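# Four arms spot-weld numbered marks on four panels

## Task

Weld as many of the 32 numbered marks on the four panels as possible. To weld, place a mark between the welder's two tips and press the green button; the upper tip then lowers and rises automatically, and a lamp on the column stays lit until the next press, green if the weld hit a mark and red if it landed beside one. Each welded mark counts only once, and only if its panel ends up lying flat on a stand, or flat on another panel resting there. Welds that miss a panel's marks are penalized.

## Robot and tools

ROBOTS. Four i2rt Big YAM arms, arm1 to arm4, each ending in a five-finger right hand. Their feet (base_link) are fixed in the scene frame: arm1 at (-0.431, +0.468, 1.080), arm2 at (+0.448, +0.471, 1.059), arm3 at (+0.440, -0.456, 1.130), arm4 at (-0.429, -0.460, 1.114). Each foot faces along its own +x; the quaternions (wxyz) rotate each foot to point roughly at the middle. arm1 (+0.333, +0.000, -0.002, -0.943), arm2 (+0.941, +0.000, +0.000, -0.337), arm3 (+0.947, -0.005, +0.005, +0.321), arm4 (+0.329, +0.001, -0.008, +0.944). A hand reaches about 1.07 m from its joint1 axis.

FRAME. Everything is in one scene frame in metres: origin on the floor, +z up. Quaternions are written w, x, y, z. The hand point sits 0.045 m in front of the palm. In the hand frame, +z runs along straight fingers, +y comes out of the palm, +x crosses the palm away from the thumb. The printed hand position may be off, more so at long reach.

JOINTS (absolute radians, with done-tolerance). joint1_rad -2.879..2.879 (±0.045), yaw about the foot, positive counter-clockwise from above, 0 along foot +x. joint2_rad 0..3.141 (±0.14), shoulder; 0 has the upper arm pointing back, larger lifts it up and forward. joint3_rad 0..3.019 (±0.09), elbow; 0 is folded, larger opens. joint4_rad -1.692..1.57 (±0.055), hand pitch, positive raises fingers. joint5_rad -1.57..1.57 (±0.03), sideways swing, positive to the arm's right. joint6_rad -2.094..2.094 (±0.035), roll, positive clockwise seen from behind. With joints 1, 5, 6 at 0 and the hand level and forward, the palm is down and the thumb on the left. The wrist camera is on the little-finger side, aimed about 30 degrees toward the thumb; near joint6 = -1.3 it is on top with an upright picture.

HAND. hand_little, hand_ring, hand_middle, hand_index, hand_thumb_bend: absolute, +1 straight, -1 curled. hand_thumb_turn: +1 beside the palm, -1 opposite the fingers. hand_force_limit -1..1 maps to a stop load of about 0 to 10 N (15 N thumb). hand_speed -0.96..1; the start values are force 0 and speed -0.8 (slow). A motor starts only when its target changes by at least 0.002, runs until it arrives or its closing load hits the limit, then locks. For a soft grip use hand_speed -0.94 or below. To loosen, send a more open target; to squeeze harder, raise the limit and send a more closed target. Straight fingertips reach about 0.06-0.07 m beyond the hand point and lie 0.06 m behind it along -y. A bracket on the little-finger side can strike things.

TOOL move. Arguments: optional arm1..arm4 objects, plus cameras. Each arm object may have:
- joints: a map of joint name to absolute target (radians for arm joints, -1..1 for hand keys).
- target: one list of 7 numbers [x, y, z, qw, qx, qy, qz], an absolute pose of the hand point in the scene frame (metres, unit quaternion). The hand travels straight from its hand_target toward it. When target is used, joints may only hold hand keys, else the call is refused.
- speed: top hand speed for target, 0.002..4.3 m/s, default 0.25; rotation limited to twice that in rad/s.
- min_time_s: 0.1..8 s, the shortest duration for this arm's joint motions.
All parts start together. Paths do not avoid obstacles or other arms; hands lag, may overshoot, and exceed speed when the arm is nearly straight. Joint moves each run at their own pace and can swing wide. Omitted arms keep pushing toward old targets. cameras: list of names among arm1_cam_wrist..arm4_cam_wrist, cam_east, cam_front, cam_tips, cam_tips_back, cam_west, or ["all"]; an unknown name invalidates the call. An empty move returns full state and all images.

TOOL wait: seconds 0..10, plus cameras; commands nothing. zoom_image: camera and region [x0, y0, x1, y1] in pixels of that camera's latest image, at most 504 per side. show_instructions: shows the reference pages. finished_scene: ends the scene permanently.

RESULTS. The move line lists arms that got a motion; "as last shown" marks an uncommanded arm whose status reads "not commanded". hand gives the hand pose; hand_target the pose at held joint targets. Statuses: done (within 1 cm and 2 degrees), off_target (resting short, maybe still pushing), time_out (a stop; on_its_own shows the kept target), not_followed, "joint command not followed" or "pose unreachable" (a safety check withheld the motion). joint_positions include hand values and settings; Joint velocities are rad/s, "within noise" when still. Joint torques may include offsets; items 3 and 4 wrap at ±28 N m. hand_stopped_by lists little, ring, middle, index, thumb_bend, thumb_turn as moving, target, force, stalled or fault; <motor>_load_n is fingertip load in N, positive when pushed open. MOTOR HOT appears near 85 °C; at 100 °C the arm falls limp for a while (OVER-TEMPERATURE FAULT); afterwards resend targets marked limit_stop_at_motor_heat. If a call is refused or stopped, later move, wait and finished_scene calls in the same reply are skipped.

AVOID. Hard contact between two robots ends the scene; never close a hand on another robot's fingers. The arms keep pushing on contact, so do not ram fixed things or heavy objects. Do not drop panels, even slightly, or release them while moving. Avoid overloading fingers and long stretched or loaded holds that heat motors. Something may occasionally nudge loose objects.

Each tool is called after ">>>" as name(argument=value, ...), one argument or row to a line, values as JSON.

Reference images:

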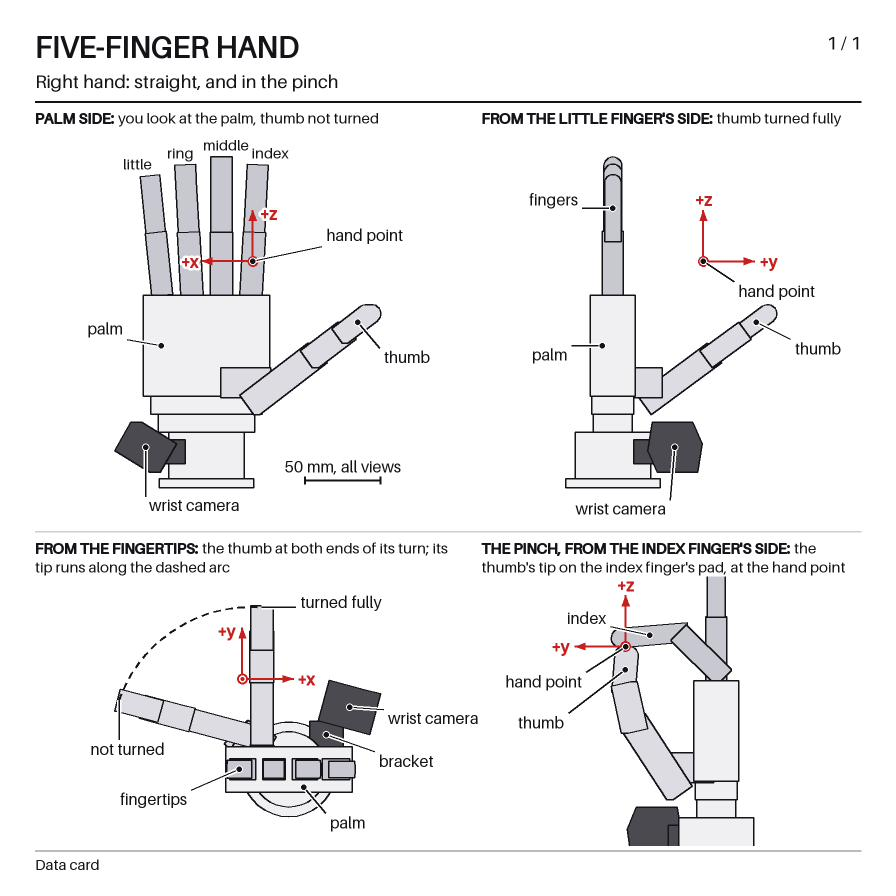

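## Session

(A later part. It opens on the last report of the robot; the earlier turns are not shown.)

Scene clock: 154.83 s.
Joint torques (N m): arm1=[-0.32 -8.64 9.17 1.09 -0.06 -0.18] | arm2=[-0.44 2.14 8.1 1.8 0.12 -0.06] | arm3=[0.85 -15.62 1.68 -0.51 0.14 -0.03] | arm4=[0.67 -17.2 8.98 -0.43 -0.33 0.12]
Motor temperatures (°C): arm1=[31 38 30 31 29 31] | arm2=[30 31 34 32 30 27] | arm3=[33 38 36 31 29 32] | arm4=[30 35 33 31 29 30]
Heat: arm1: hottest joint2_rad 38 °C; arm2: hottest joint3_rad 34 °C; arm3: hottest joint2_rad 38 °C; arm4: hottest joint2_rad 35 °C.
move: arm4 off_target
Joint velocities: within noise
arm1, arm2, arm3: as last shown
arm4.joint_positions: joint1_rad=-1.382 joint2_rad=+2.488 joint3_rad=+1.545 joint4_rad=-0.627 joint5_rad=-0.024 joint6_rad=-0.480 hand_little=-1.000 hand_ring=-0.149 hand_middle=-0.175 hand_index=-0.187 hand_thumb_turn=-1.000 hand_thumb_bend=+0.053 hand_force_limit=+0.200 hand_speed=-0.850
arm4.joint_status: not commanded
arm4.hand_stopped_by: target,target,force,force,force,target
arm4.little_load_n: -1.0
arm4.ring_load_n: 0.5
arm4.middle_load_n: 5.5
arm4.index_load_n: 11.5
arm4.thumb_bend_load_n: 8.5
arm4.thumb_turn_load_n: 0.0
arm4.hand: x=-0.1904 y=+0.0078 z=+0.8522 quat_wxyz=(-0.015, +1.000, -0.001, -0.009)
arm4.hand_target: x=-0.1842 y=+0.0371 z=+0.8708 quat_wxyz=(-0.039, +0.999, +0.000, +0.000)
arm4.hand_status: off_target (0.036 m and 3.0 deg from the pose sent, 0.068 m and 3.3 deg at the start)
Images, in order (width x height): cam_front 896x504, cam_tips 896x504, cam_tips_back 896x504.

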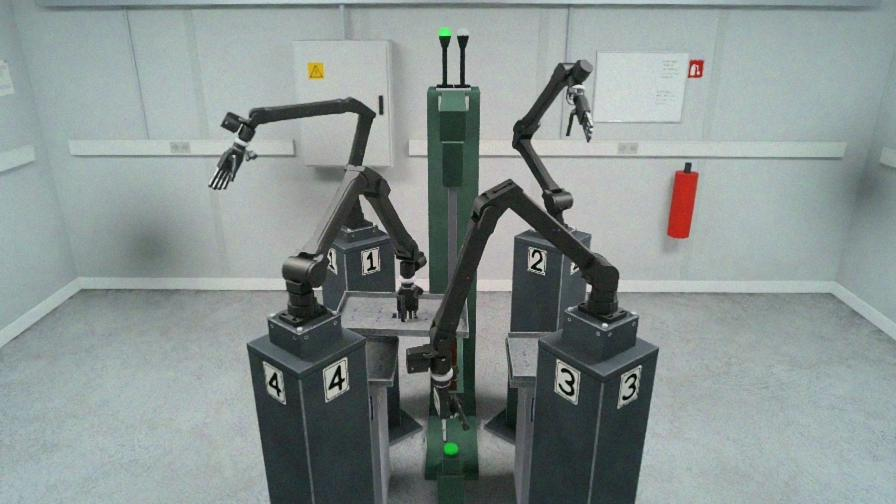

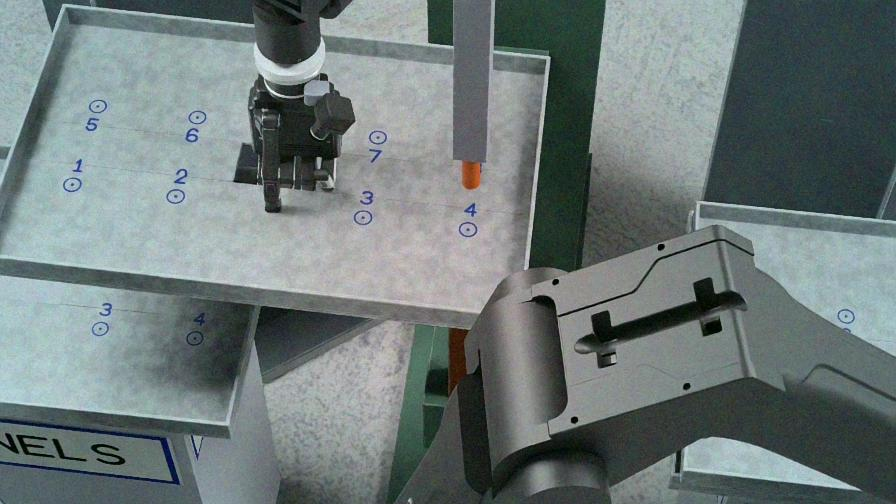

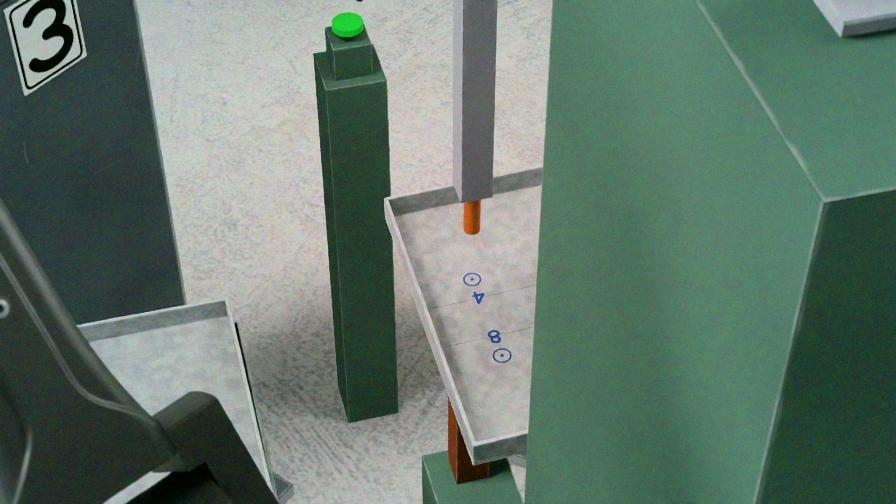

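>>> move(
  arm3={"target": [0.0446, -0.575, 0.803, 0, 0.598, 0.8018, 0], "speed": 0.08},
)

>>> move(
  arm3={"target": [0.0446, -0.575, 0.845, 0, 0.598, 0.8018, 0], "speed": 0.08},
)

>>> wait(
  seconds=1.3,
  cameras=["cam_front", "cam_tips", "cam_tips_back"],
)

Scene clock: 156.47 s.
Joint torques (N m): arm1=[-0.38 -8.76 9.2 1.07 -0.05 -0.18] | arm2=[-0.38 2.2 8.2 1.76 0.14 -0.06] | arm3=[0.56 -13.57 3.34 0.65 0.11 -0.06] | arm4=[0.73 -17.26 8.98 -0.42 -0.34 0.13]
Motor temperatures (°C): arm1=[31 38 31 31 29 31] | arm2=[30 31 34 32 30 27] | arm3=[33 38 36 31 29 32] | arm4=[30 35 33 31 29 30]
Heat: arm1: hottest joint2_rad 38 °C; arm2: hottest joint3_rad 34 °C; arm3: hottest joint2_rad 38 °C; arm4: hottest joint2_rad 35 °C.
move: arm3 off_target
Joint velocities: within noise
arm1, arm2, arm4: as last shown
arm3.joint_positions: joint1_rad=+2.704 joint2_rad=+2.480 joint3_rad=+1.194 joint4_rad=-0.313 joint5_rad=+0.008 joint6_rad=-0.063 hand_little=-1.000 hand_ring=-1.000 hand_middle=-1.000 hand_index=+1.000 hand_thumb_turn=+1.000 hand_thumb_bend=+1.000 hand_force_limit=+0.000 hand_speed=+0.000
arm3.joint_status: not commanded
arm3.hand_stopped_by: target,target,target,target,target,target
arm3.little_load_n: 0.0
arm3.ring_load_n: 0.0
arm3.middle_load_n: 0.5
arm3.index_load_n: -4.0
arm3.thumb_bend_load_n: -0.5
arm3.thumb_turn_load_n: 0.5
arm3.hand: x=+0.0521 y=-0.5702 z=+0.8107 quat_wxyz=(+0.007, +0.602, +0.798, +0.007)
arm3.hand_target: x=+0.0448 y=-0.5750 z=+0.8034 quat_wxyz=(+0.000, +0.598, +0.802, +0.000)
arm3.hand_status: off_target (0.012 m and 1.3 deg from the pose sent, 0.038 m and 0.9 deg at the start)
pictures: none

Scene clock: 157.63 s.
Joint torques (N m): arm1=[-0.21 -8.64 9.18 1.06 -0.07 -0.19] | arm2=[-0.03 1.96 8.17 1.81 0.13 -0.07] | arm3=[0.32 -16.03 1.84 -0.65 0.13 -0.03] | arm4=[0.5 -17.73 8.72 -0.57 -0.65 0.11]
Motor temperatures (°C): arm1=[31 38 31 31 29 31] | arm2=[30 31 34 32 30 27] | arm3=[33 38 36 31 29 32] | arm4=[30 35 33 31 29 30]
Heat: arm1: hottest joint2_rad 38 °C; arm2: hottest joint3_rad 34 °C; arm3: hottest joint2_rad 38 °C; arm4: hottest joint2_rad 35 °C.
move: arm3 done
Joint velocities: within noise
arm1, arm2, arm4: as last shown
arm3.joint_positions: joint1_rad=+2.704 joint2_rad=+2.404 joint3_rad=+1.170 joint4_rad=-0.339 joint5_rad=+0.008 joint6_rad=-0.063 hand_little=-1.000 hand_ring=-1.000 hand_middle=-1.000 hand_index=+1.000 hand_thumb_turn=+1.000 hand_thumb_bend=+1.000 hand_force_limit=+0.000 hand_speed=+0.000
arm3.joint_status: not commanded
arm3.hand_stopped_by: target,target,target,target,target,target
arm3.little_load_n: 0.0
arm3.ring_load_n: 0.0
arm3.middle_load_n: 0.0
arm3.index_load_n: 0.0
arm3.thumb_bend_load_n: 0.0
arm3.thumb_turn_load_n: 0.0
arm3.hand: x=+0.0408 y=-0.5723 z=+0.8404 quat_wxyz=(-0.002, +0.602, +0.798, -0.004)
arm3.hand_target: x=+0.0445 y=-0.5750 z=+0.8450 quat_wxyz=(+0.000, +0.598, +0.802, +0.000)
arm3.hand_status: done (0.007 m and 0.8 deg from the pose sent, 0.036 m and 1.2 deg at the start)
arm4.joint_positions: joint1_rad=-1.379 joint2_rad=+2.495 joint3_rad=+1.548 joint4_rad=-0.623 joint5_rad=-0.016 joint6_rad=-0.478 hand_little=-1.000 hand_ring=-0.150 hand_middle=-0.174 hand_index=-0.187 hand_thumb_turn=-1.000 hand_thumb_bend=+0.051 hand_force_limit=+0.200 hand_speed=-0.850
arm4.little_load_n: -4.5
arm4.ring_load_n: 0.0
arm4.middle_load_n: 9.5
arm4.index_load_n: 18.5
arm4.thumb_bend_load_n: 0.0
arm4.hand: x=-0.1910 y=+0.0074 z=+0.8487 quat_wxyz=(-0.012, +1.000, +0.000, -0.006)
pictures: none

Scene clock: 158.93 s.
Joint torques (N m): arm1=[-0.26 -8.7 9.2 1.03 -0.07 -0.18] | arm2=[-0.5 2.32 8.14 1.78 0.14 -0.05] | arm3=[0.97 -15.15 1.92 -0.61 0.14 -0.04] | arm4=[0.5 -17.79 8.34 -0.25 -0.55 0.1]
Motor temperatures (°C): arm1=[31 38 31 31 29 31] | arm2=[30 31 34 32 30 27] | arm3=[33 38 36 31 29 32] | arm4=[30 35 34 31 29 30]
Heat: arm1: hottest joint2_rad 38 °C; arm2: hottest joint3_rad 34 °C; arm3: hottest joint2_rad 38 °C; arm4: hottest joint2_rad 35 °C.
Joint velocities: within noise
arm1.joint_positions: joint1_rad=-0.296 joint2_rad=+1.291 joint3_rad=+1.211 joint4_rad=-0.891 joint5_rad=+0.004 joint6_rad=+0.993 hand_little=+1.000 hand_ring=+1.000 hand_middle=+1.000 hand_index=+1.000 hand_thumb_turn=-1.000 hand_thumb_bend=+0.300 hand_force_limit=+0.200 hand_speed=+0.400
arm1.joint_status: not commanded
arm1.hand_stopped_by: target,target,target,target,target,target
arm1.little_load_n: 0.0
arm1.ring_load_n: 0.0
arm1.middle_load_n: 0.0
arm1.index_load_n: 0.0
arm1.thumb_bend_load_n: 0.0
arm1.thumb_turn_load_n: 0.0
arm1.hand: x=-0.8787 y=+0.2170 z=+1.3370 quat_wxyz=(+0.029, -0.848, -0.441, +0.293)
arm1.hand_target: x=-0.8754 y=+0.2207 z=+1.3256 quat_wxyz=(+0.030, -0.849, -0.448, +0.280)
arm1.hand_status: not commanded
arm2.joint_positions: joint1_rad=-0.413 joint2_rad=+0.614 joint3_rad=+1.410 joint4_rad=-1.513 joint5_rad=+0.233 joint6_rad=-1.260 hand_little=+1.000 hand_ring=+1.000 hand_middle=+1.000 hand_index=+1.000 hand_thumb_turn=+1.000 hand_thumb_bend=+1.000 hand_force_limit=+0.000 hand_speed=-0.800
arm2.joint_status: not commanded
arm2.hand_stopped_by: target,target,target,target,target,target
arm2.little_load_n: 0.0
arm2.ring_load_n: 0.0
arm2.middle_load_n: 0.0
arm2.index_load_n: 0.0
arm2.thumb_bend_load_n: 0.0
arm2.thumb_turn_load_n: 0.5
arm2.hand: x=+0.4459 y=+0.2709 z=+1.5344 quat_wxyz=(+0.256, +0.656, -0.623, +0.339)
arm2.hand_target: x=+0.4459 y=+0.2710 z=+1.5429 quat_wxyz=(+0.260, +0.652, -0.621, +0.348)
arm2.hand_status: not commanded
arm3.joint_positions: joint1_rad=+2.704 joint2_rad=+2.404 joint3_rad=+1.170 joint4_rad=-0.339 joint5_rad=+0.008 joint6_rad=-0.063 hand_little=-1.000 hand_ring=-1.000 hand_middle=-1.000 hand_index=+1.000 hand_thumb_turn=+1.000 hand_thumb_bend=+1.000 hand_force_limit=+0.000 hand_speed=+0.000
arm3.joint_status: not commanded
arm3.hand_stopped_by: target,target,target,target,target,target
arm3.little_load_n: 0.0
arm3.ring_load_n: 0.0
arm3.middle_load_n: 0.0
arm3.index_load_n: 0.0
arm3.thumb_bend_load_n: 0.0
arm3.thumb_turn_load_n: 0.0
arm3.hand: x=+0.0408 y=-0.5723 z=+0.8404 quat_wxyz=(-0.002, +0.602, +0.798, -0.004)
arm3.hand_target: x=+0.0445 y=-0.5750 z=+0.8450 quat_wxyz=(+0.000, +0.598, +0.802, +0.000)
arm3.hand_status: done (0.007 m and 0.8 deg from the pose sent, 0.036 m and 1.2 deg at the start)
arm4.joint_positions: joint1_rad=-1.379 joint2_rad=+2.495 joint3_rad=+1.552 joint4_rad=-0.628 joint5_rad=-0.018 joint6_rad=-0.477 hand_little=-1.000 hand_ring=-0.150 hand_middle=-0.174 hand_index=-0.187 hand_thumb_turn=-1.000 hand_thumb_bend=+0.051 hand_force_limit=+0.200 hand_speed=-0.850
arm4.joint_status: not commanded
arm4.hand_stopped_by: target,target,force,force,force,target
arm4.little_load_n: -3.5
arm4.ring_load_n: 0.0
arm4.middle_load_n: 6.5
arm4.index_load_n: 15.0
arm4.thumb_bend_load_n: 0.5
arm4.thumb_turn_load_n: 0.0
arm4.hand: x=-0.1908 y=+0.0087 z=+0.8497 quat_wxyz=(-0.012, +1.000, -0.001, -0.007)
arm4.hand_target: x=-0.1842 y=+0.0373 z=+0.8708 quat_wxyz=(-0.039, +0.999, +0.000, +0.000)
arm4.hand_status: not commanded
wait: 1.30 s; at rest by 0.27 s
Images, in order (width x height): cam_front 896x504, cam_tips 896x504, cam_tips_back 896x504.

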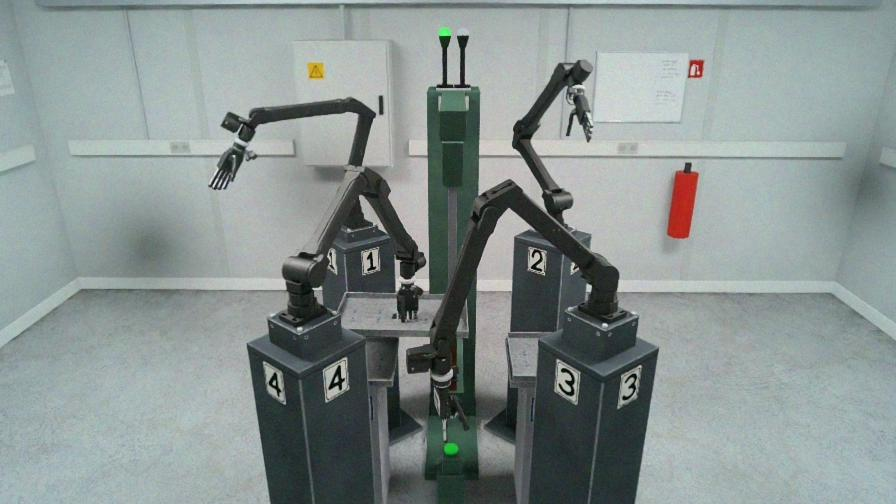

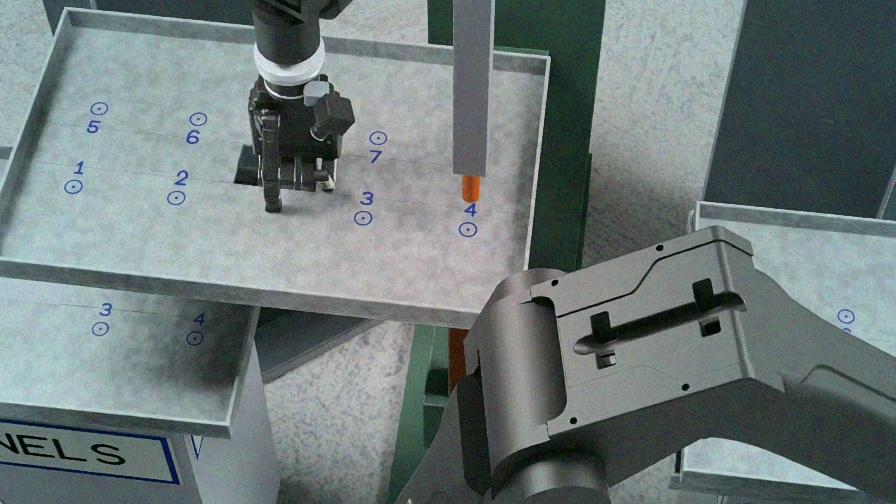

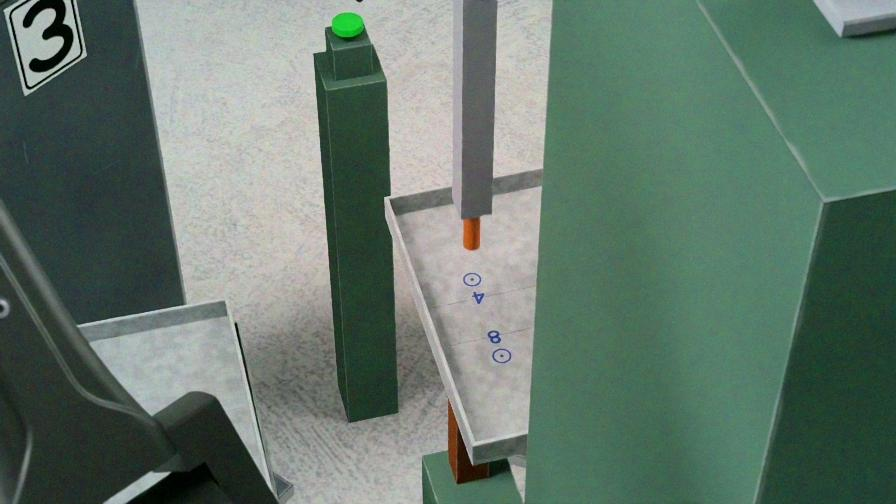

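>>> move(
  arm4={"target": [-0.1, -0.10, 0.885, -0.039, 0.9992, 0, 0], "speed": 0.12},
  cameras=["cam_tips"],
)

>>> move(
  arm4={"target": [-0.0753, -0.064, 0.8698, -0.039, 0.9992, 0, 0], "speed": 0.1},
  cameras=["cam_front", "cam_tips", "cam_tips_back"],
)

Scene clock: 165.60 s.
Joint torques (N m): arm1=[-0.38 -8.64 9.2 1.09 -0.06 -0.18] | arm2=[-0.32 2.37 8.18 1.78 0.11 -0.06] | arm3=[0.09 -15.27 1.87 -0.5 0.15 0.05] | arm4=[-1.73 -18.37 4.81 0.01 -0.28 -0.18]
Motor temperatures (°C): arm1=[31 38 31 31 29 31] | arm2=[30 31 34 32 30 27] | arm3=[33 38 35 31 29 32] | arm4=[30 36 34 31 29 30]
Heat: arm1: hottest joint2_rad 38 °C; arm2: hottest joint3_rad 34 °C; arm3: hottest joint2_rad 38 °C; arm4: hottest joint2_rad 36 °C.
move: arm4 off_target
Joint velocities: within noise
arm1, arm2, arm3: as last shown
arm1.index_load_n: -0.5
arm1.thumb_bend_load_n: -0.5
arm2.thumb_turn_load_n: 0.0
arm4.joint_positions: joint1_rad=-1.611 joint2_rad=+2.394 joint3_rad=+1.320 joint4_rad=-0.525 joint5_rad=-0.035 joint6_rad=-0.706 hand_little=-1.000 hand_ring=-0.149 hand_middle=-0.174 hand_index=-0.187 hand_thumb_turn=-1.000 hand_thumb_bend=+0.051 hand_force_limit=+0.200 hand_speed=-0.850
arm4.joint_status: not commanded
arm4.hand_stopped_by: target,target,force,force,force,target
arm4.little_load_n: -1.5
arm4.ring_load_n: 1.0
arm4.middle_load_n: 7.5
arm4.index_load_n: 13.0
arm4.thumb_bend_load_n: 0.5
arm4.thumb_turn_load_n: 0.0
arm4.hand: x=-0.1251 y=-0.1174 z=+0.8565 quat_wxyz=(-0.009, +1.000, -0.003, -0.021)
arm4.hand_target: x=-0.1006 y=-0.1009 z=+0.8846 quat_wxyz=(-0.038, +0.999, +0.000, +0.000)
arm4.hand_status: off_target (0.042 m and 4.2 deg from the pose sent, 0.146 m and 3.2 deg at the start)
Images, in order (width x height): cam_tips 896x504.

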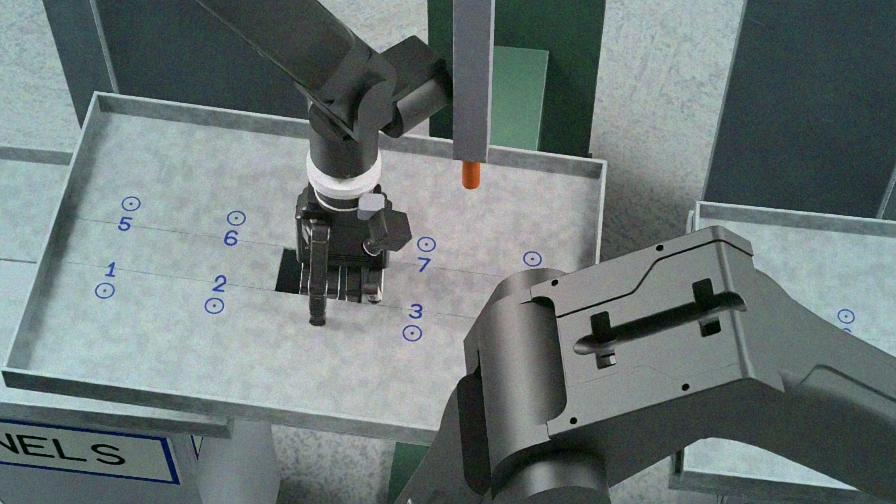

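Scene clock: 166.77 s.
Joint torques (N m): arm1=[-0.26 -8.7 9.2 1.09 -0.06 -0.19] | arm2=[-0.09 2.02 8.21 1.77 0.13 -0.06] | arm3=[0.09 -15.21 1.8 -0.47 0.15 -0.07] | arm4=[-2.84 -16.67 8.05 -0.25 -0.13 -0.08]
Motor temperatures (°C): arm1=[31 38 31 31 29 31] | arm2=[30 31 34 32 30 27] | arm3=[33 38 35 31 29 32] | arm4=[30 36 34 31 29 30]
Heat: arm1: hottest joint2_rad 38 °C; arm2: hottest joint3_rad 34 °C; arm3: hottest joint2_rad 38 °C; arm4: hottest joint2_rad 36 °C.
move: arm4 off_target
Joint velocities: within noise
arm1, arm2, arm3: as last shown
arm1.index_load_n: 0.0
arm1.thumb_bend_load_n: 0.0
arm2.thumb_bend_load_n: -0.5
arm4.joint_positions: joint1_rad=-1.590 joint2_rad=+2.449 joint3_rad=+1.460 joint4_rad=-0.589 joint5_rad=-0.039 joint6_rad=-0.706 hand_little=-1.000 hand_ring=-0.149 hand_middle=-0.174 hand_index=-0.187 hand_thumb_turn=-1.000 hand_thumb_bend=+0.051 hand_force_limit=+0.200 hand_speed=-0.850
arm4.joint_status: not commanded
arm4.hand_stopped_by: target,target,force,force,force,target
arm4.little_load_n: 0.0
arm4.ring_load_n: 2.0
arm4.middle_load_n: 7.0
arm4.index_load_n: 11.5
arm4.thumb_bend_load_n: 0.5
arm4.thumb_turn_load_n: 0.0
arm4.hand: x=-0.1047 y=-0.0762 z=+0.8544 quat_wxyz=(-0.018, +1.000, +0.008, -0.016)
arm4.hand_target: x=-0.0757 y=-0.0648 z=+0.8705 quat_wxyz=(-0.039, +0.999, +0.000, +0.001)
arm4.hand_status: off_target (0.035 m and 3.1 deg from the pose sent, 0.074 m and 4.2 deg at the start)
Images, in order (width x height): cam_front 896x504, cam_tips 896x504, cam_tips_back 896x504.

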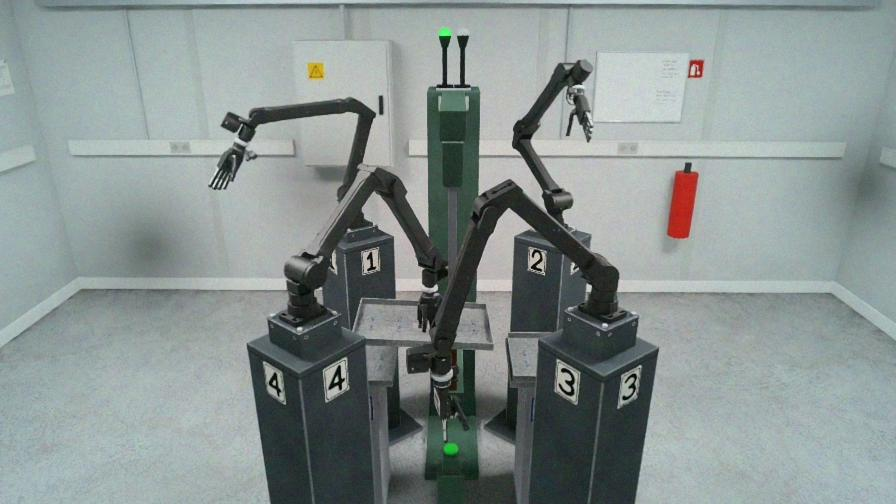

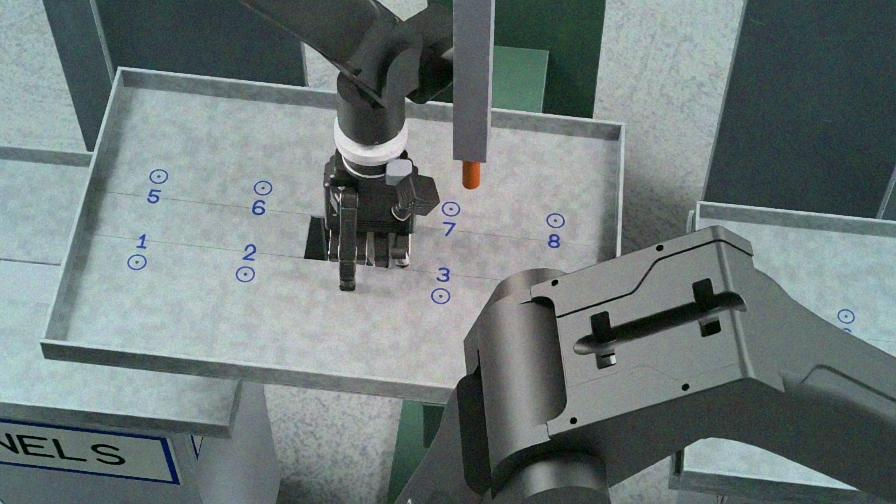

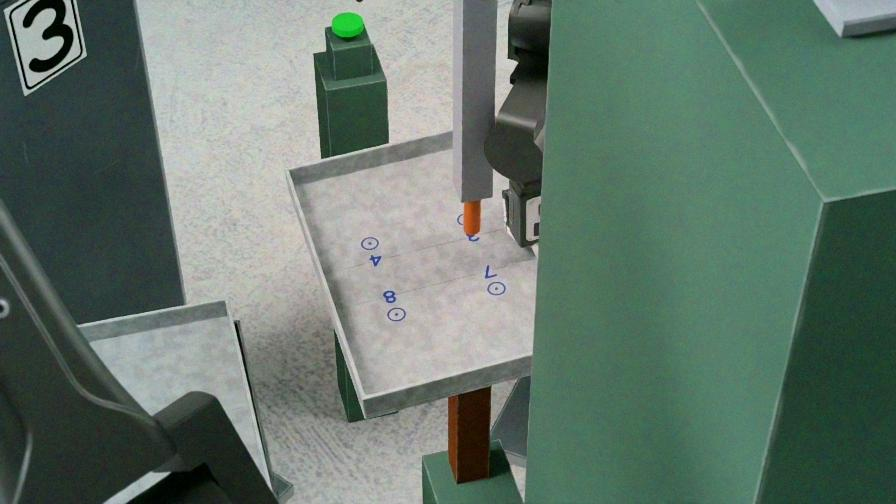

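>>> move(
  arm4={"target": [-0.16, -0.06, 0.885, -0.039, 0.9992, 0, 0], "speed": 0.12, "joints": {"hand_speed": -0.8, "hand_force_limit": 0.2, "hand_thumb_bend": -0.4}},
)

>>> move(
  arm4={"target": [-0.154, 0.0215, 0.885, -0.0366, 0.9397, -0.3420, -0.0133], "speed": 0.2},
  cameras=["cam_tips"],
)

>>> move(
  arm4={"target": [-0.1166, 0.0336, 0.8698, -0.0366, 0.9397, -0.3420, -0.0133], "speed": 0.1},
  cameras=["cam_front", "cam_tips", "cam_tips_back"],
)

Scene clock: 170.27 s.
Joint torques (N m): arm1=[-0.21 -8.7 9.21 1.07 -0.06 -0.19] | arm2=[-0.32 2.02 8.16 1.8 0.15 -0.05] | arm3=[1.14 -16.38 1.99 -0.61 0.12 -0.06] | arm4=[0.15 -18.14 4.56 0.09 -0.11 0.16]
Motor temperatures (°C): arm1=[31 37 31 31 29 31] | arm2=[30 31 34 32 30 27] | arm3=[33 38 35 31 29 32] | arm4=[30 36 34 31 29 30]
Heat: arm1: hottest joint2_rad 37 °C; arm2: hottest joint3_rad 34 °C; arm3: hottest joint2_rad 38 °C; arm4: hottest joint2_rad 36 °C.
move: arm4 off_target
Joint velocities: within noise
arm1, arm2, arm3: as last shown
arm1.index_load_n: -0.5
arm2.thumb_bend_load_n: 0.0
arm3.little_load_n: 0.5
arm4.joint_positions: joint1_rad=-1.494 joint2_rad=+2.386 joint3_rad=+1.304 joint4_rad=-0.508 joint5_rad=-0.035 joint6_rad=-0.607 hand_little=-1.000 hand_ring=-0.149 hand_middle=-0.174 hand_index=-0.187 hand_thumb_turn=-1.000 hand_thumb_bend=+0.051 hand_force_limit=+0.200 hand_speed=-0.800
arm4.joint_status: hand_thumb_bend off_target (ended at +0.051, target -0.400); the others done
arm4.hand_stopped_by: target,target,force,force,force,target
arm4.little_load_n: -0.5
arm4.ring_load_n: 2.0
arm4.middle_load_n: 7.5
arm4.index_load_n: 12.0
arm4.thumb_bend_load_n: 0.5
arm4.thumb_turn_load_n: 0.0
arm4.hand: x=-0.1739 y=-0.0829 z=+0.8578 quat_wxyz=(-0.011, +1.000, +0.007, -0.018)
arm4.hand_target: x=-0.1603 y=-0.0606 z=+0.8846 quat_wxyz=(-0.039, +0.999, +0.000, +0.000)
arm4.hand_status: off_target (0.038 m and 3.9 deg from the pose sent, 0.065 m and 3.2 deg at the start)
pictures: none

Scene clock: 172.80 s.
Joint torques (N m): arm1=[-0.38 -8.7 9.17 1.06 -0.06 -0.18] | arm2=[-0.44 2.49 8.12 1.74 0.13 -0.05] | arm3=[0.44 -14.97 1.94 -0.62 0.12 -0.08] | arm4=[-0.97 -17.38 9.06 -0.42 -0.11 0.14]
Motor temperatures (°C): arm1=[31 37 31 31 29 31] | arm2=[30 31 34 32 30 27] | arm3=[33 38 35 31 29 32] | arm4=[30 36 34 31 29 30]
Heat: arm1: hottest joint2_rad 37 °C; arm2: hottest joint3_rad 34 °C; arm3: hottest joint2_rad 38 °C; arm4: hottest joint2_rad 36 °C.
move: arm4 off_target
Joint velocities: within noise
arm1, arm2, arm3: as last shown
arm1.little_load_n: -0.5
arm1.index_load_n: 0.0
arm3.little_load_n: 0.0
arm3.thumb_turn_load_n: 0.5
arm4.joint_positions: joint1_rad=-1.494 joint2_rad=+2.450 joint3_rad=+1.486 joint4_rad=-0.623 joint5_rad=-0.036 joint6_rad=+0.085 hand_little=-1.000 hand_ring=-0.149 hand_middle=-0.174 hand_index=-0.187 hand_thumb_turn=-1.000 hand_thumb_bend=+0.051 hand_force_limit=+0.200 hand_speed=-0.800
arm4.joint_status: not commanded
arm4.hand_stopped_by: target,target,force,force,force,target
arm4.little_load_n: 0.0
arm4.ring_load_n: 2.0
arm4.middle_load_n: 7.5
arm4.index_load_n: 11.5
arm4.thumb_bend_load_n: 1.0
arm4.thumb_turn_load_n: 0.0
arm4.hand: x=-0.1766 y=-0.0067 z=+0.8627 quat_wxyz=(-0.005, +0.943, -0.333, -0.021)
arm4.hand_target: x=-0.1544 y=+0.0203 z=+0.8859 quat_wxyz=(-0.037, +0.939, -0.342, -0.013)
arm4.hand_status: off_target (0.042 m and 3.8 deg from the pose sent, 0.110 m and 40.9 deg at the start)
Images, in order (width x height): cam_tips 896x504.

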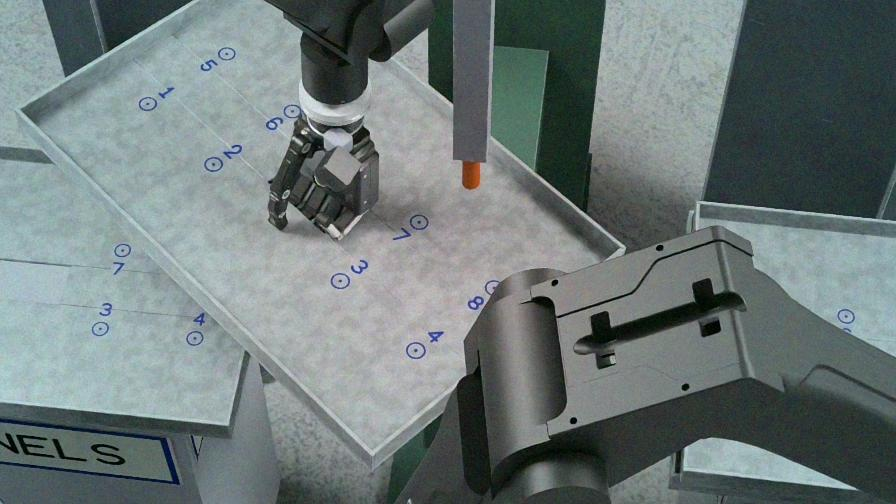

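Scene clock: 173.93 s.
Joint torques (N m): arm1=[-0.26 -8.76 9.21 1.05 -0.06 -0.18] | arm2=[-0.32 2.37 8.13 1.73 0.13 -0.05] | arm3=[0.62 -15.09 1.78 -0.53 0.11 -0.09] | arm4=[-1.08 -17.44 9.21 -0.46 -0.36 -0.09]
Motor temperatures (°C): arm1=[31 37 31 31 29 31] | arm2=[30 31 34 32 30 27] | arm3=[33 38 35 31 29 32] | arm4=[30 36 34 31 29 30]
Heat: arm1: hottest joint2_rad 37 °C; arm2: hottest joint3_rad 34 °C; arm3: hottest joint2_rad 38 °C; arm4: hottest joint2_rad 36 °C.
move: arm4 off_target
Joint velocities: within noise
arm1, arm2, arm3: as last shown
arm1.little_load_n: 0.0
arm3.thumb_turn_load_n: 0.0
arm4.joint_positions: joint1_rad=-1.530 joint2_rad=+2.523 joint3_rad=+1.632 joint4_rad=-0.677 joint5_rad=-0.031 joint6_rad=+0.071 hand_little=-1.000 hand_ring=-0.149 hand_middle=-0.174 hand_index=-0.187 hand_thumb_turn=-1.000 hand_thumb_bend=+0.051 hand_force_limit=+0.200 hand_speed=-0.800
arm4.joint_status: not commanded
arm4.hand_stopped_by: target,target,force,force,force,target
arm4.little_load_n: -1.5
arm4.ring_load_n: 1.0
arm4.middle_load_n: 7.0
arm4.index_load_n: 13.0
arm4.thumb_bend_load_n: 0.5
arm4.thumb_turn_load_n: 0.0
arm4.hand: x=-0.1356 y=+0.0152 z=+0.8537 quat_wxyz=(-0.014, +0.939, -0.343, -0.016)
arm4.hand_target: x=-0.1169 y=+0.0329 z=+0.8703 quat_wxyz=(-0.037, +0.939, -0.342, -0.013)
arm4.hand_status: off_target (0.031 m and 2.6 deg from the pose sent, 0.073 m and 3.8 deg at the start)
Images, in order (width x height): cam_front 896x504, cam_tips 896x504, cam_tips_back 896x504.

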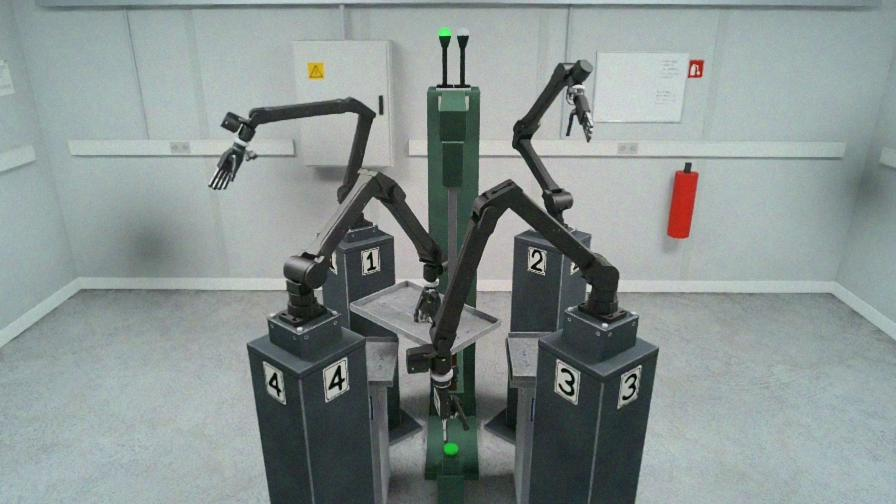

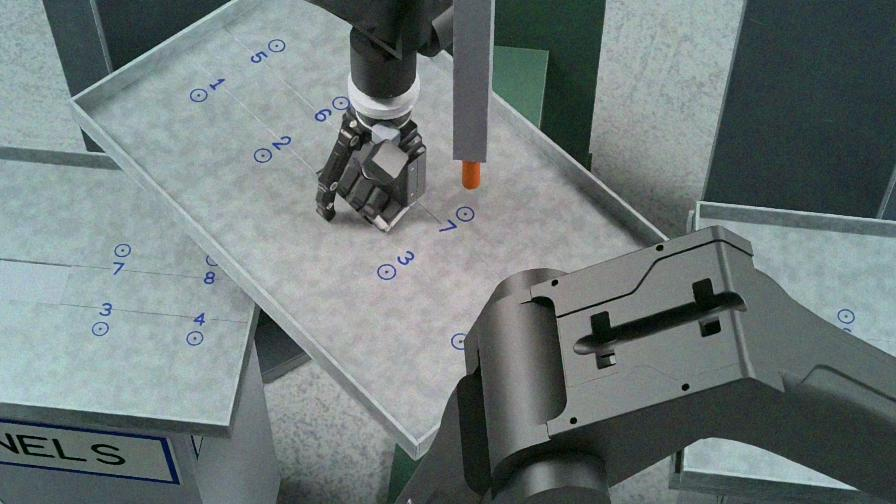

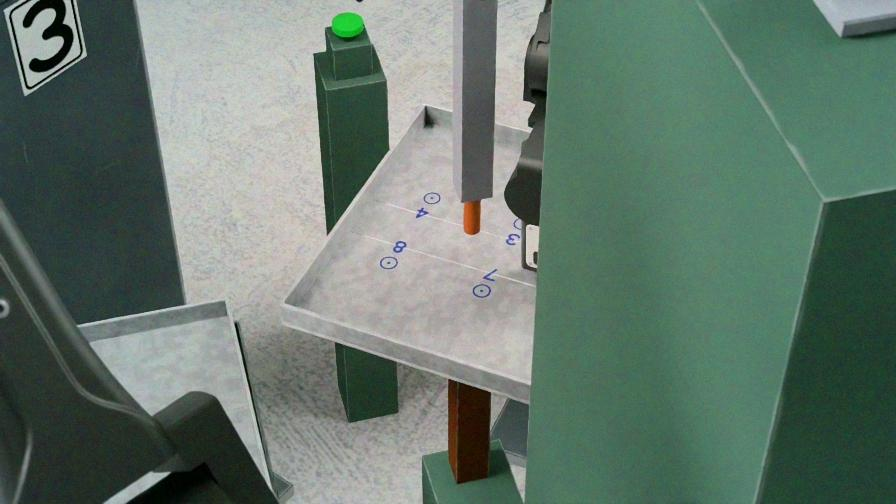

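>>> move(
  arm4={"target": [-0.147, 0.007, 0.885, -0.0366, 0.9397, -0.3420, -0.0133], "speed": 0.12},
)

>>> move(
  arm4={"target": [-0.1096, 0.0191, 0.8698, -0.0366, 0.9397, -0.3420, -0.0133], "speed": 0.1},
  cameras=["cam_tips", "cam_tips_back"],
)

>>> zoom_image(
  camera="cam_tips",
  region=[330, 100, 540, 310],
)

>>> zoom_image(
  camera="cam_tips_back",
  region=[380, 180, 560, 360],
)

Scene clock: 175.33 s.
Joint torques (N m): arm1=[-0.21 -8.7 9.2 1.06 -0.05 -0.19] | arm2=[-0.5 2.37 8.2 1.78 0.14 -0.04] | arm3=[0.62 -15.09 2.03 -0.9 0.16 -0.07] | arm4=[0.26 -19.37 5.29 0.09 -0.4 0.09]
Motor temperatures (°C): arm1=[31 37 31 31 29 31] | arm2=[30 31 34 32 30 27] | arm3=[33 38 35 31 29 32] | arm4=[30 36 34 31 29 30]
Heat: arm1: hottest joint2_rad 37 °C; arm2: hottest joint3_rad 34 °C; arm3: hottest joint2_rad 38 °C; arm4: hottest joint2_rad 36 °C.
move: arm4 off_target
Joint velocities: within noise
arm1, arm2, arm3: as last shown
arm4.joint_positions: joint1_rad=-1.530 joint2_rad=+2.468 joint3_rad=+1.501 joint4_rad=-0.620 joint5_rad=-0.031 joint6_rad=+0.068 hand_little=-1.000 hand_ring=-0.149 hand_middle=-0.174 hand_index=-0.187 hand_thumb_turn=-1.000 hand_thumb_bend=+0.051 hand_force_limit=+0.200 hand_speed=-0.800
arm4.joint_status: not commanded
arm4.hand_stopped_by: target,target,force,force,force,target
arm4.little_load_n: -1.5
arm4.ring_load_n: 1.0
arm4.middle_load_n: 8.0
arm4.index_load_n: 13.0
arm4.thumb_bend_load_n: 0.5
arm4.thumb_turn_load_n: 0.0
arm4.hand: x=-0.1580 y=-0.0159 z=+0.8558 quat_wxyz=(-0.005, +0.940, -0.342, -0.019)
arm4.hand_target: x=-0.1475 y=+0.0063 z=+0.8846 quat_wxyz=(-0.036, +0.939, -0.342, -0.014)
arm4.hand_status: off_target (0.039 m and 3.7 deg from the pose sent, 0.034 m and 2.6 deg at the start)
pictures: none

Scene clock: 176.47 s.
Joint torques (N m): arm1=[-0.32 -8.76 9.17 1.06 -0.05 -0.19] | arm2=[-0.38 2.14 8.2 1.74 0.14 -0.03] | arm3=[0.85 -15.21 1.7 -0.7 0.08 -0.03] | arm4=[-1.44 -17.32 9.11 -0.43 -0.33 -0.09]
Motor temperatures (°C): arm1=[31 37 31 31 29 31] | arm2=[30 31 34 32 30 27] | arm3=[33 38 35 31 29 32] | arm4=[30 36 34 31 29 30]
Heat: arm1: hottest joint2_rad 37 °C; arm2: hottest joint3_rad 34 °C; arm3: hottest joint2_rad 38 °C; arm4: hottest joint2_rad 36 °C.
move: arm4 off_target
Joint velocities: within noise
arm1, arm2, arm3: as last shown
arm4.joint_positions: joint1_rad=-1.550 joint2_rad=+2.510 joint3_rad=+1.601 joint4_rad=-0.661 joint5_rad=-0.033 joint6_rad=+0.048 hand_little=-1.000 hand_ring=-0.149 hand_middle=-0.174 hand_index=-0.187 hand_thumb_turn=-1.000 hand_thumb_bend=+0.051 hand_force_limit=+0.200 hand_speed=-0.800
arm4.joint_status: not commanded
arm4.hand_stopped_by: target,target,force,force,force,target
arm4.little_load_n: -1.5
arm4.ring_load_n: 0.5
arm4.middle_load_n: 7.5
arm4.index_load_n: 13.5
arm4.thumb_bend_load_n: 0.5
arm4.thumb_turn_load_n: 0.5
arm4.hand: x=-0.1308 y=+0.0016 z=+0.8537 quat_wxyz=(-0.014, +0.940, -0.342, -0.017)
arm4.hand_target: x=-0.1099 y=+0.0184 z=+0.8704 quat_wxyz=(-0.037, +0.939, -0.342, -0.013)
arm4.hand_status: off_target (0.032 m and 2.6 deg from the pose sent, 0.061 m and 3.7 deg at the start)
Images, in order (width x height): cam_tips 896x504, cam_tips_back 896x504.

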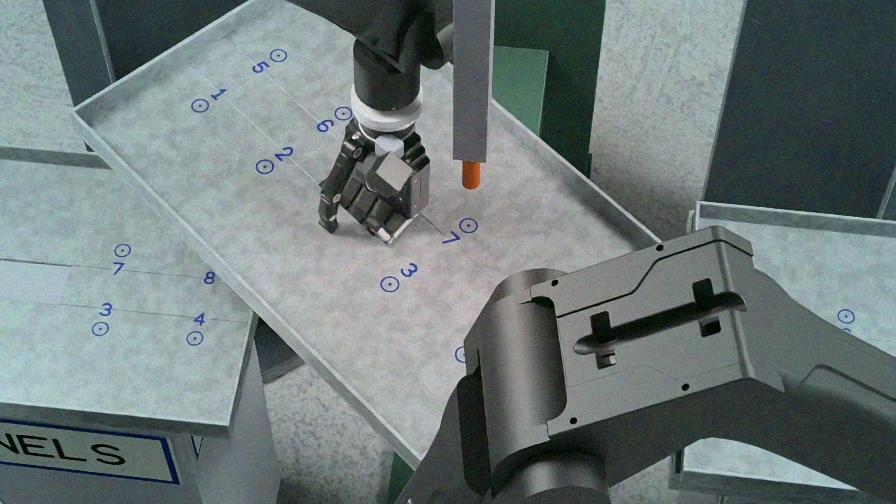

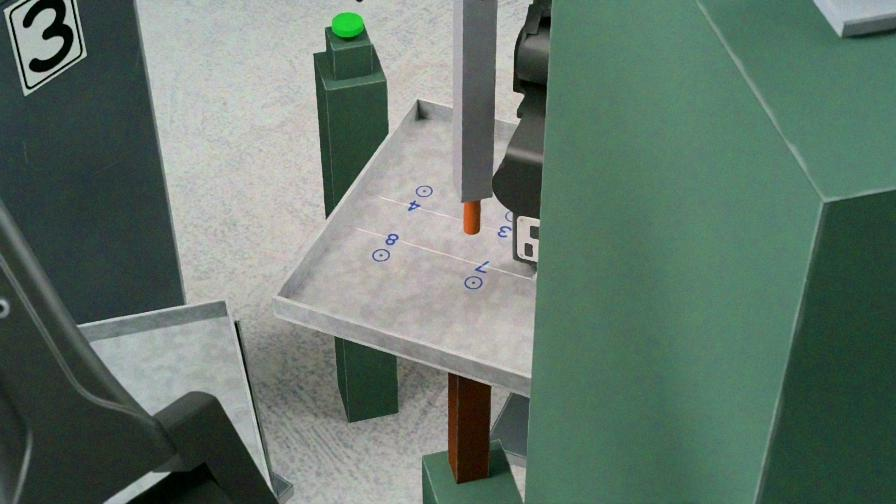

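Scaled by 2.400.

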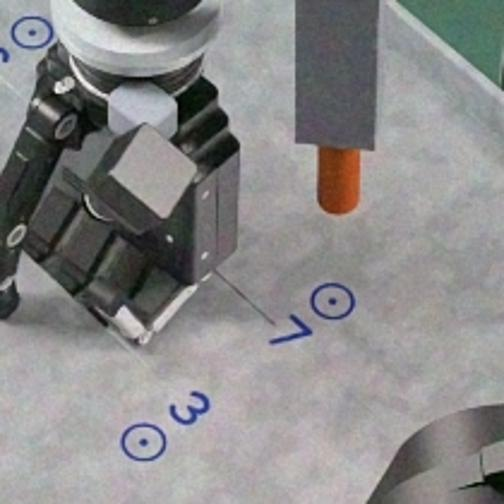

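Scaled by 2.800.

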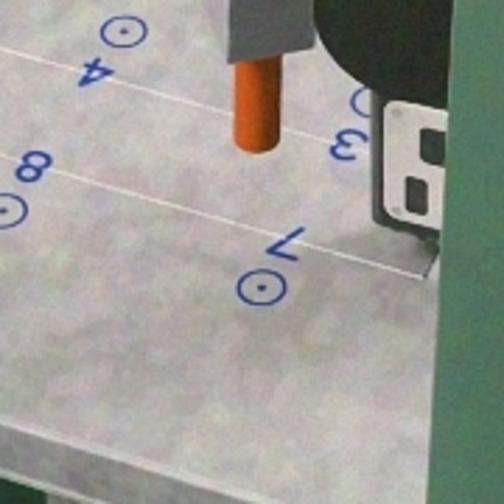

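>>> zoom_image(
  camera="cam_tips_back",
  region=[430, 0, 580, 240],
)

>>> zoom_image(
  camera="cam_tips",
  region=[360, 0, 540, 180],
)

Scaled by 2.100.

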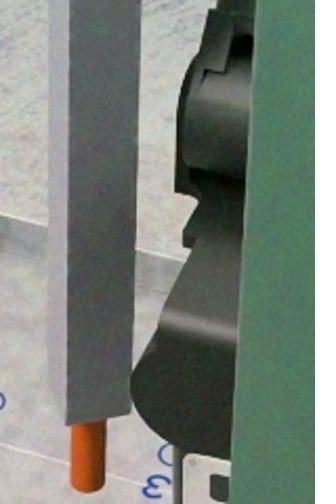

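Scaled by 2.800.

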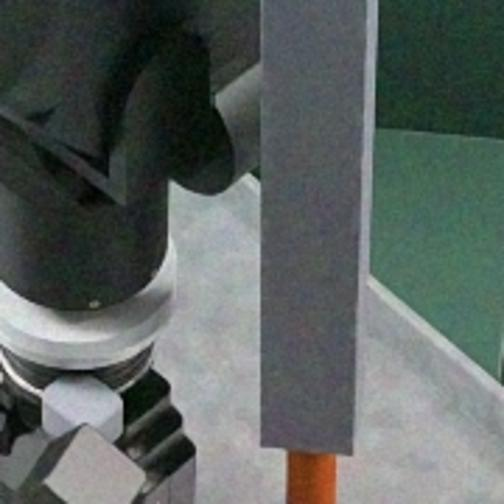

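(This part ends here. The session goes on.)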